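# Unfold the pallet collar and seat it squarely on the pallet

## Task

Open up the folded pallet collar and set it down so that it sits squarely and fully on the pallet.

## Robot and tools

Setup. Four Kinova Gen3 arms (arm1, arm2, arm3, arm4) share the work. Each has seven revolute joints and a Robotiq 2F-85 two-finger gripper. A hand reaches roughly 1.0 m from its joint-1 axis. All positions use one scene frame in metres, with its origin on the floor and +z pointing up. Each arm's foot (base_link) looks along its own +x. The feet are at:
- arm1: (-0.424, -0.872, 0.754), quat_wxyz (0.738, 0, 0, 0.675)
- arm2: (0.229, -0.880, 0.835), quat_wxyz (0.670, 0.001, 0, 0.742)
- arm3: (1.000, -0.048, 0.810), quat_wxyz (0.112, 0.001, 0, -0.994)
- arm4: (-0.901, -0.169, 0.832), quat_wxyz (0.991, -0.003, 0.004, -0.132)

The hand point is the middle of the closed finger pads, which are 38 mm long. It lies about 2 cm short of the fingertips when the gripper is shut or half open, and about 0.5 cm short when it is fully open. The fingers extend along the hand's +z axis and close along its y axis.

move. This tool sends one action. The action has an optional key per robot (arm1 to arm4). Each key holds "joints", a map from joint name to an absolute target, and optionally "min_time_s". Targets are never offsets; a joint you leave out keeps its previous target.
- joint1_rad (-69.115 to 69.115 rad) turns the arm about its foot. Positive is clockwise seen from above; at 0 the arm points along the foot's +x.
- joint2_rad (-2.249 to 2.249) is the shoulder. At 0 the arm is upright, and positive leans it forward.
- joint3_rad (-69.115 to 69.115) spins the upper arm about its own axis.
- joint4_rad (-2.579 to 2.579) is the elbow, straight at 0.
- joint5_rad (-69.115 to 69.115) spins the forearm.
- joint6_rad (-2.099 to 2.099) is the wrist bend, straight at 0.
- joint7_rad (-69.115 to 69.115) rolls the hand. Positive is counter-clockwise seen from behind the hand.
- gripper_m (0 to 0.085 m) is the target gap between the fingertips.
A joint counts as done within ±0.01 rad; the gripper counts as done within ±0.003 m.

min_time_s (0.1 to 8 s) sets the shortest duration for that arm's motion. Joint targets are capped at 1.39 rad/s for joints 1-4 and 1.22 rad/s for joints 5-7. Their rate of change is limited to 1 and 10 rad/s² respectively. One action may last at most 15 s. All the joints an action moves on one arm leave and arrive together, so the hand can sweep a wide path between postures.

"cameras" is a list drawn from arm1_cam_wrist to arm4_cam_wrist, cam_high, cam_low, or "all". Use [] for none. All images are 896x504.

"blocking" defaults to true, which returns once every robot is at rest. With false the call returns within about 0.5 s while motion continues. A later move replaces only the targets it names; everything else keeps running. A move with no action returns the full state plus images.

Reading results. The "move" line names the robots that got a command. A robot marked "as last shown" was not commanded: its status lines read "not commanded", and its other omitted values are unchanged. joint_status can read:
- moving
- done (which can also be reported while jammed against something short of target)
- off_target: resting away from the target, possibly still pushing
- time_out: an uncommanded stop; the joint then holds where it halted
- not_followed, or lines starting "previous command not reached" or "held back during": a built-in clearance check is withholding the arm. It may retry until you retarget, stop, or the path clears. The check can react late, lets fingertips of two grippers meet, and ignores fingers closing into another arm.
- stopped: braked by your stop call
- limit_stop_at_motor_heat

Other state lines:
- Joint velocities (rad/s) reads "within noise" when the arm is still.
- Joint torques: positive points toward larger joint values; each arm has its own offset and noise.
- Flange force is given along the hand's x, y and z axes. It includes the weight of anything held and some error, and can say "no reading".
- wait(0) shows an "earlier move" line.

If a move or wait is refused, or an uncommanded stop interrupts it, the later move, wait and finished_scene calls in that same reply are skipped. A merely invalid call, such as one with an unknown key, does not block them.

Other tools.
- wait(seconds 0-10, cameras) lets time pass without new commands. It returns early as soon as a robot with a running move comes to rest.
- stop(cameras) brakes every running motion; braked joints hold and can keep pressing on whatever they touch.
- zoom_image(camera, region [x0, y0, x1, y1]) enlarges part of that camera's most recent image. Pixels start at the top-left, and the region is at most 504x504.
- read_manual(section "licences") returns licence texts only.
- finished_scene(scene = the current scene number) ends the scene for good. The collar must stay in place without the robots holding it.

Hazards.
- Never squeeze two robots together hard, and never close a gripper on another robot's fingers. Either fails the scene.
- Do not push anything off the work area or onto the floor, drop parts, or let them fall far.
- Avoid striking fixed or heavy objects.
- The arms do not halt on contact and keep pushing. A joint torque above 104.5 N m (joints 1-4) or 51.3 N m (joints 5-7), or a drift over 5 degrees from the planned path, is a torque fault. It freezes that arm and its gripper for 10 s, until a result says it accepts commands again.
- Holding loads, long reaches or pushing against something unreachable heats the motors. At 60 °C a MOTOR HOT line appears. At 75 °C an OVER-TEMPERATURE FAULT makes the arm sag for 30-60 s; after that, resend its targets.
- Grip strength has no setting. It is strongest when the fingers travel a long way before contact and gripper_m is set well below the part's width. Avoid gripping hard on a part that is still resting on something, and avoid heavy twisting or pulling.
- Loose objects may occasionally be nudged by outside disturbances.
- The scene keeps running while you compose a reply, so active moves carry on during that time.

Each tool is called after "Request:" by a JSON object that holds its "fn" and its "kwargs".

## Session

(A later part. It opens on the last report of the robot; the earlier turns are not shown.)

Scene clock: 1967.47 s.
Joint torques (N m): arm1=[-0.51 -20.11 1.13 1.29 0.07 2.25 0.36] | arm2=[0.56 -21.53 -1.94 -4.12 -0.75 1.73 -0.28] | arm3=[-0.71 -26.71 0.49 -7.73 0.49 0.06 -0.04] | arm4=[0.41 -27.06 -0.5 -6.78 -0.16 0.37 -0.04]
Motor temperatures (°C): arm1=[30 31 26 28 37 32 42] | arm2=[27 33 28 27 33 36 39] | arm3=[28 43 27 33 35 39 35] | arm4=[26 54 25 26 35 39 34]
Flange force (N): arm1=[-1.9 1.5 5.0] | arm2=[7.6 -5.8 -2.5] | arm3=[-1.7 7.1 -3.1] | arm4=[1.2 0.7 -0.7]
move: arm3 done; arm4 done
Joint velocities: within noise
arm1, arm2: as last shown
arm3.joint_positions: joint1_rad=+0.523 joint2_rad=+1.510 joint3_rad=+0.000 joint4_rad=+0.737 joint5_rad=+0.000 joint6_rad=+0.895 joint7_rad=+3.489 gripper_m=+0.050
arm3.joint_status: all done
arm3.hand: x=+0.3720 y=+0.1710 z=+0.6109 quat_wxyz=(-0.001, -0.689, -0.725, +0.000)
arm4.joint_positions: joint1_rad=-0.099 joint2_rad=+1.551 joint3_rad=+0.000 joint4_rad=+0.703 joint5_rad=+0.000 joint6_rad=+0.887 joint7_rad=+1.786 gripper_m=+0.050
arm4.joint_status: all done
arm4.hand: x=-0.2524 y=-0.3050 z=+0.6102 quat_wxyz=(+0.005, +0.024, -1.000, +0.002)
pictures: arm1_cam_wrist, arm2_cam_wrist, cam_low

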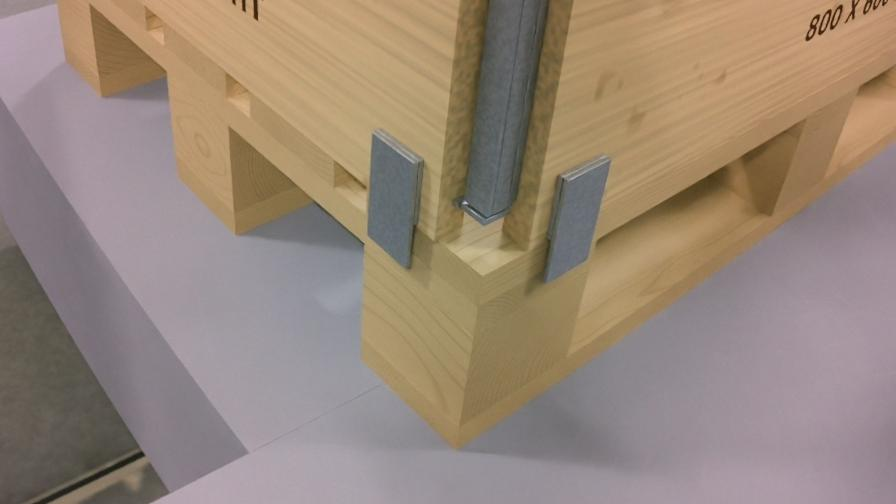

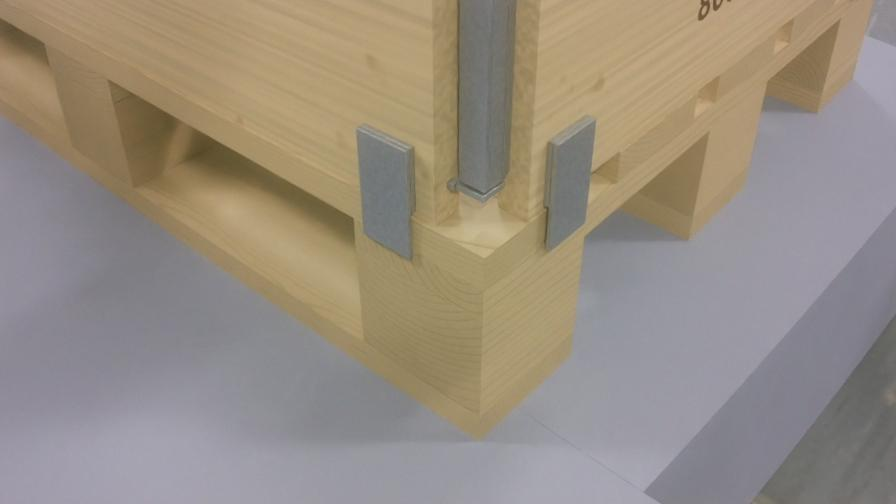

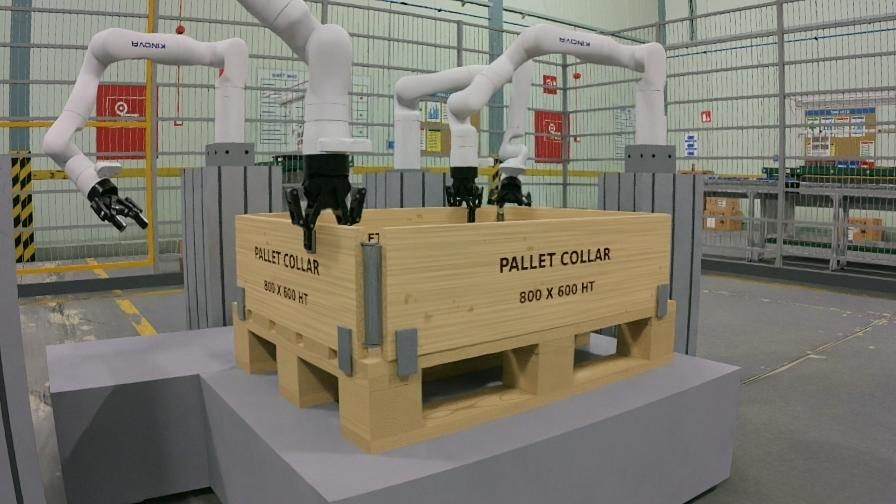

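Request:
{"fn": "move", "kwargs": {"arm3": {"joints": {"joint2_rad": 1.4435, "joint4_rad": 0.7897, "joint6_rad": 0.9084}, "min_time_s": 1.5}, "arm4": {"joints": {"joint2_rad": 1.4805, "joint4_rad": 0.7654, "joint6_rad": 0.8957}, "min_time_s": 1.5}}}

Request:
{"fn": "move", "kwargs": {"arm3": {"joints": {"joint2_rad": 1.3312, "joint4_rad": 0.8560, "joint6_rad": 0.9544}, "min_time_s": 2}, "arm4": {"joints": {"joint2_rad": 1.3637, "joint4_rad": 0.8442, "joint6_rad": 0.9337}, "min_time_s": 2}, "cameras": ["cam_low", "cam_high", "arm1_cam_wrist", "arm2_cam_wrist"]}}

Request:
{"fn": "zoom_image", "kwargs": {"camera": "cam_low", "region": [210, 180, 460, 400]}}

Request:
{"fn": "zoom_image", "kwargs": {"camera": "arm1_cam_wrist", "region": [360, 130, 640, 300]}}

Request:
{"fn": "zoom_image", "kwargs": {"camera": "arm2_cam_wrist", "region": [340, 110, 620, 280]}}

Scene clock: 2009.80 s.
Joint torques (N m): arm1=[-0.55 -20.13 1.13 1.31 0.05 2.24 0.38] | arm2=[0.59 -21.51 -2.07 -4.11 -0.76 1.69 -0.34] | arm3=[-0.68 -26.68 0.45 -7.74 0.53 0.04 -0.01] | arm4=[0.43 -27.02 -0.48 -6.79 -0.15 0.34 -0.05]
Motor temperatures (°C): arm1=[30 31 26 28 37 32 42] | arm2=[27 33 28 27 33 36 39] | arm3=[28 43 27 32 35 39 35] | arm4=[26 53 25 25 35 39 34]
Flange force (N): arm1=[-1.9 1.6 5.1] | arm2=[7.5 -5.8 -2.6] | arm3=[-1.5 6.2 -2.6] | arm4=[0.7 0.6 -0.6]
move: arm3 done; arm4 done
Joint velocities: within noise
arm1, arm2: as last shown
arm3.joint_positions: joint1_rad=+0.523 joint2_rad=+1.444 joint3_rad=+0.000 joint4_rad=+0.790 joint5_rad=+0.000 joint6_rad=+0.908 joint7_rad=+3.489 gripper_m=+0.050
arm3.joint_status: all done
arm3.hand: x=+0.3718 y=+0.1711 z=+0.6420 quat_wxyz=(-0.001, -0.689, -0.725, +0.000)
arm4.joint_positions: joint1_rad=-0.099 joint2_rad=+1.480 joint3_rad=+0.000 joint4_rad=+0.765 joint5_rad=+0.000 joint6_rad=+0.896 joint7_rad=+1.786 gripper_m=+0.050
arm4.joint_status: all done
arm4.hand: x=-0.2520 y=-0.3049 z=+0.6420 quat_wxyz=(+0.005, +0.024, -1.000, +0.002)
pictures: none

Scene clock: 2012.10 s.
Joint torques (N m): arm1=[-0.55 -20.09 1.17 1.32 0.05 2.25 0.4] | arm2=[0.58 -21.49 -2.01 -4.13 -0.71 1.71 -0.34] | arm3=[-0.7 -26.52 0.48 -8.04 0.55 0.04 -0.04] | arm4=[0.41 -26.92 -0.54 -7.04 -0.17 0.37 -0.01]
Motor temperatures (°C): arm1=[30 31 26 28 37 32 42] | arm2=[27 33 28 27 33 36 39] | arm3=[28 43 27 32 35 39 35] | arm4=[26 53 25 25 35 39 34]
Flange force (N): arm1=[-1.9 1.6 5.0] | arm2=[7.8 -6.0 -2.6] | arm3=[-1.4 6.2 -2.0] | arm4=[0.9 0.7 -0.5]
move: arm3 done; arm4 done
Joint velocities: within noise
arm1, arm2: as last shown
arm3.joint_positions: joint1_rad=+0.523 joint2_rad=+1.331 joint3_rad=+0.000 joint4_rad=+0.856 joint5_rad=+0.000 joint6_rad=+0.954 joint7_rad=+3.489 gripper_m=+0.050
arm3.joint_status: all done
arm3.hand: x=+0.3717 y=+0.1711 z=+0.7000 quat_wxyz=(-0.001, -0.689, -0.725, +0.000)
arm4.joint_positions: joint1_rad=-0.099 joint2_rad=+1.364 joint3_rad=+0.000 joint4_rad=+0.844 joint5_rad=+0.000 joint6_rad=+0.934 joint7_rad=+1.786 gripper_m=+0.050
arm4.joint_status: all done
arm4.hand: x=-0.2515 y=-0.3046 z=+0.7000 quat_wxyz=(+0.005, +0.024, -1.000, +0.002)
pictures: arm1_cam_wrist, arm2_cam_wrist, cam_high, cam_low

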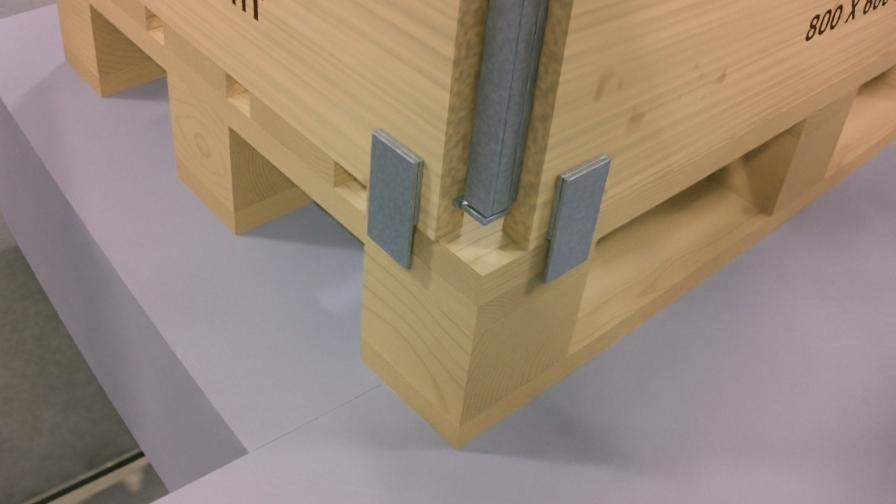

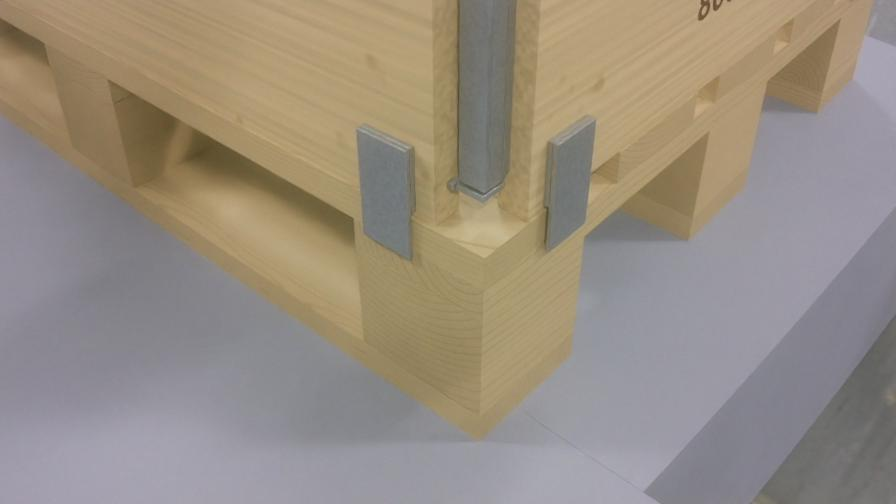

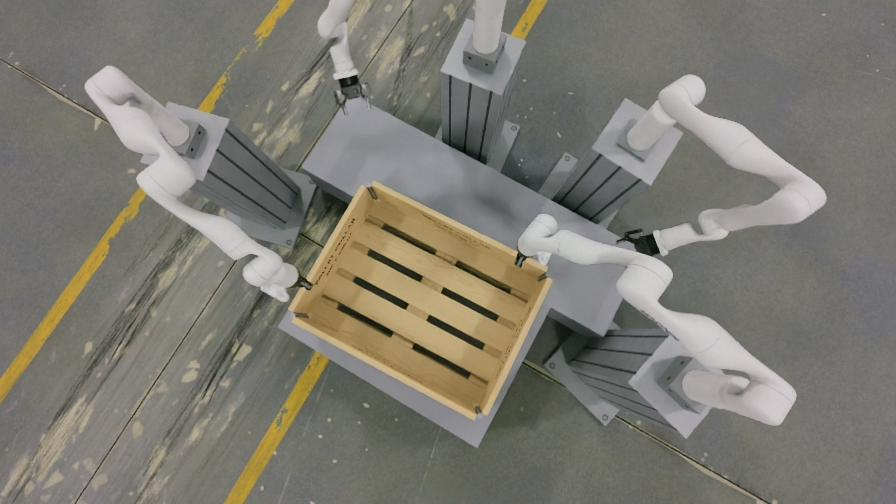

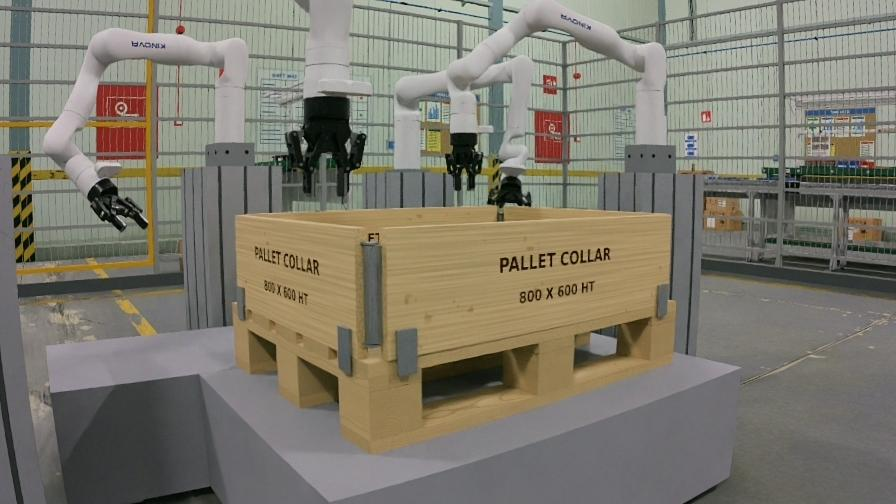

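Scaled by 2.016 from the camera's image (finer frame: 1280x720).

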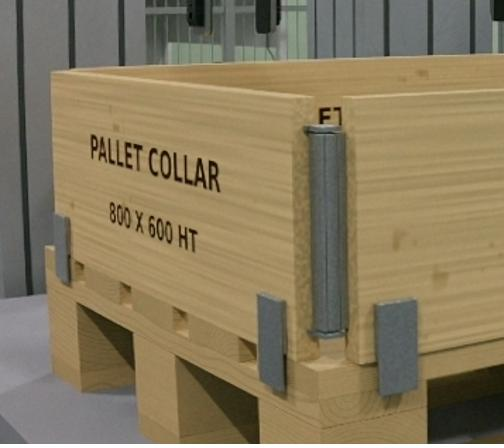

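Scaled by 1.800 from the camera's image (finer frame: 1280x720).

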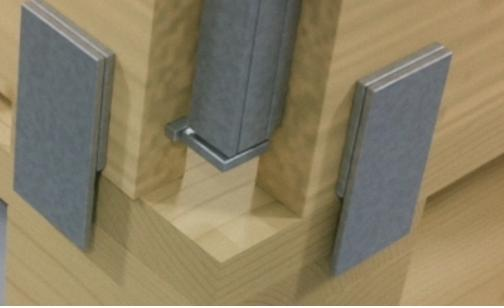

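Scaled by 1.800 from the camera's image (finer frame: 1280x720).

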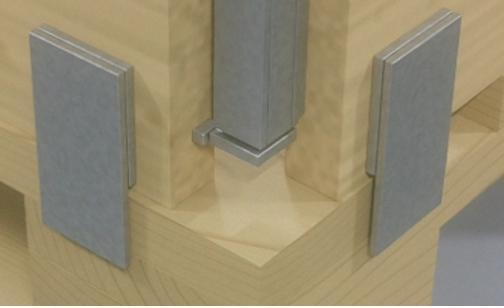

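Request:
{"fn": "finished_scene", "kwargs": {"scene": 2}}

The scene is finished: the task was done.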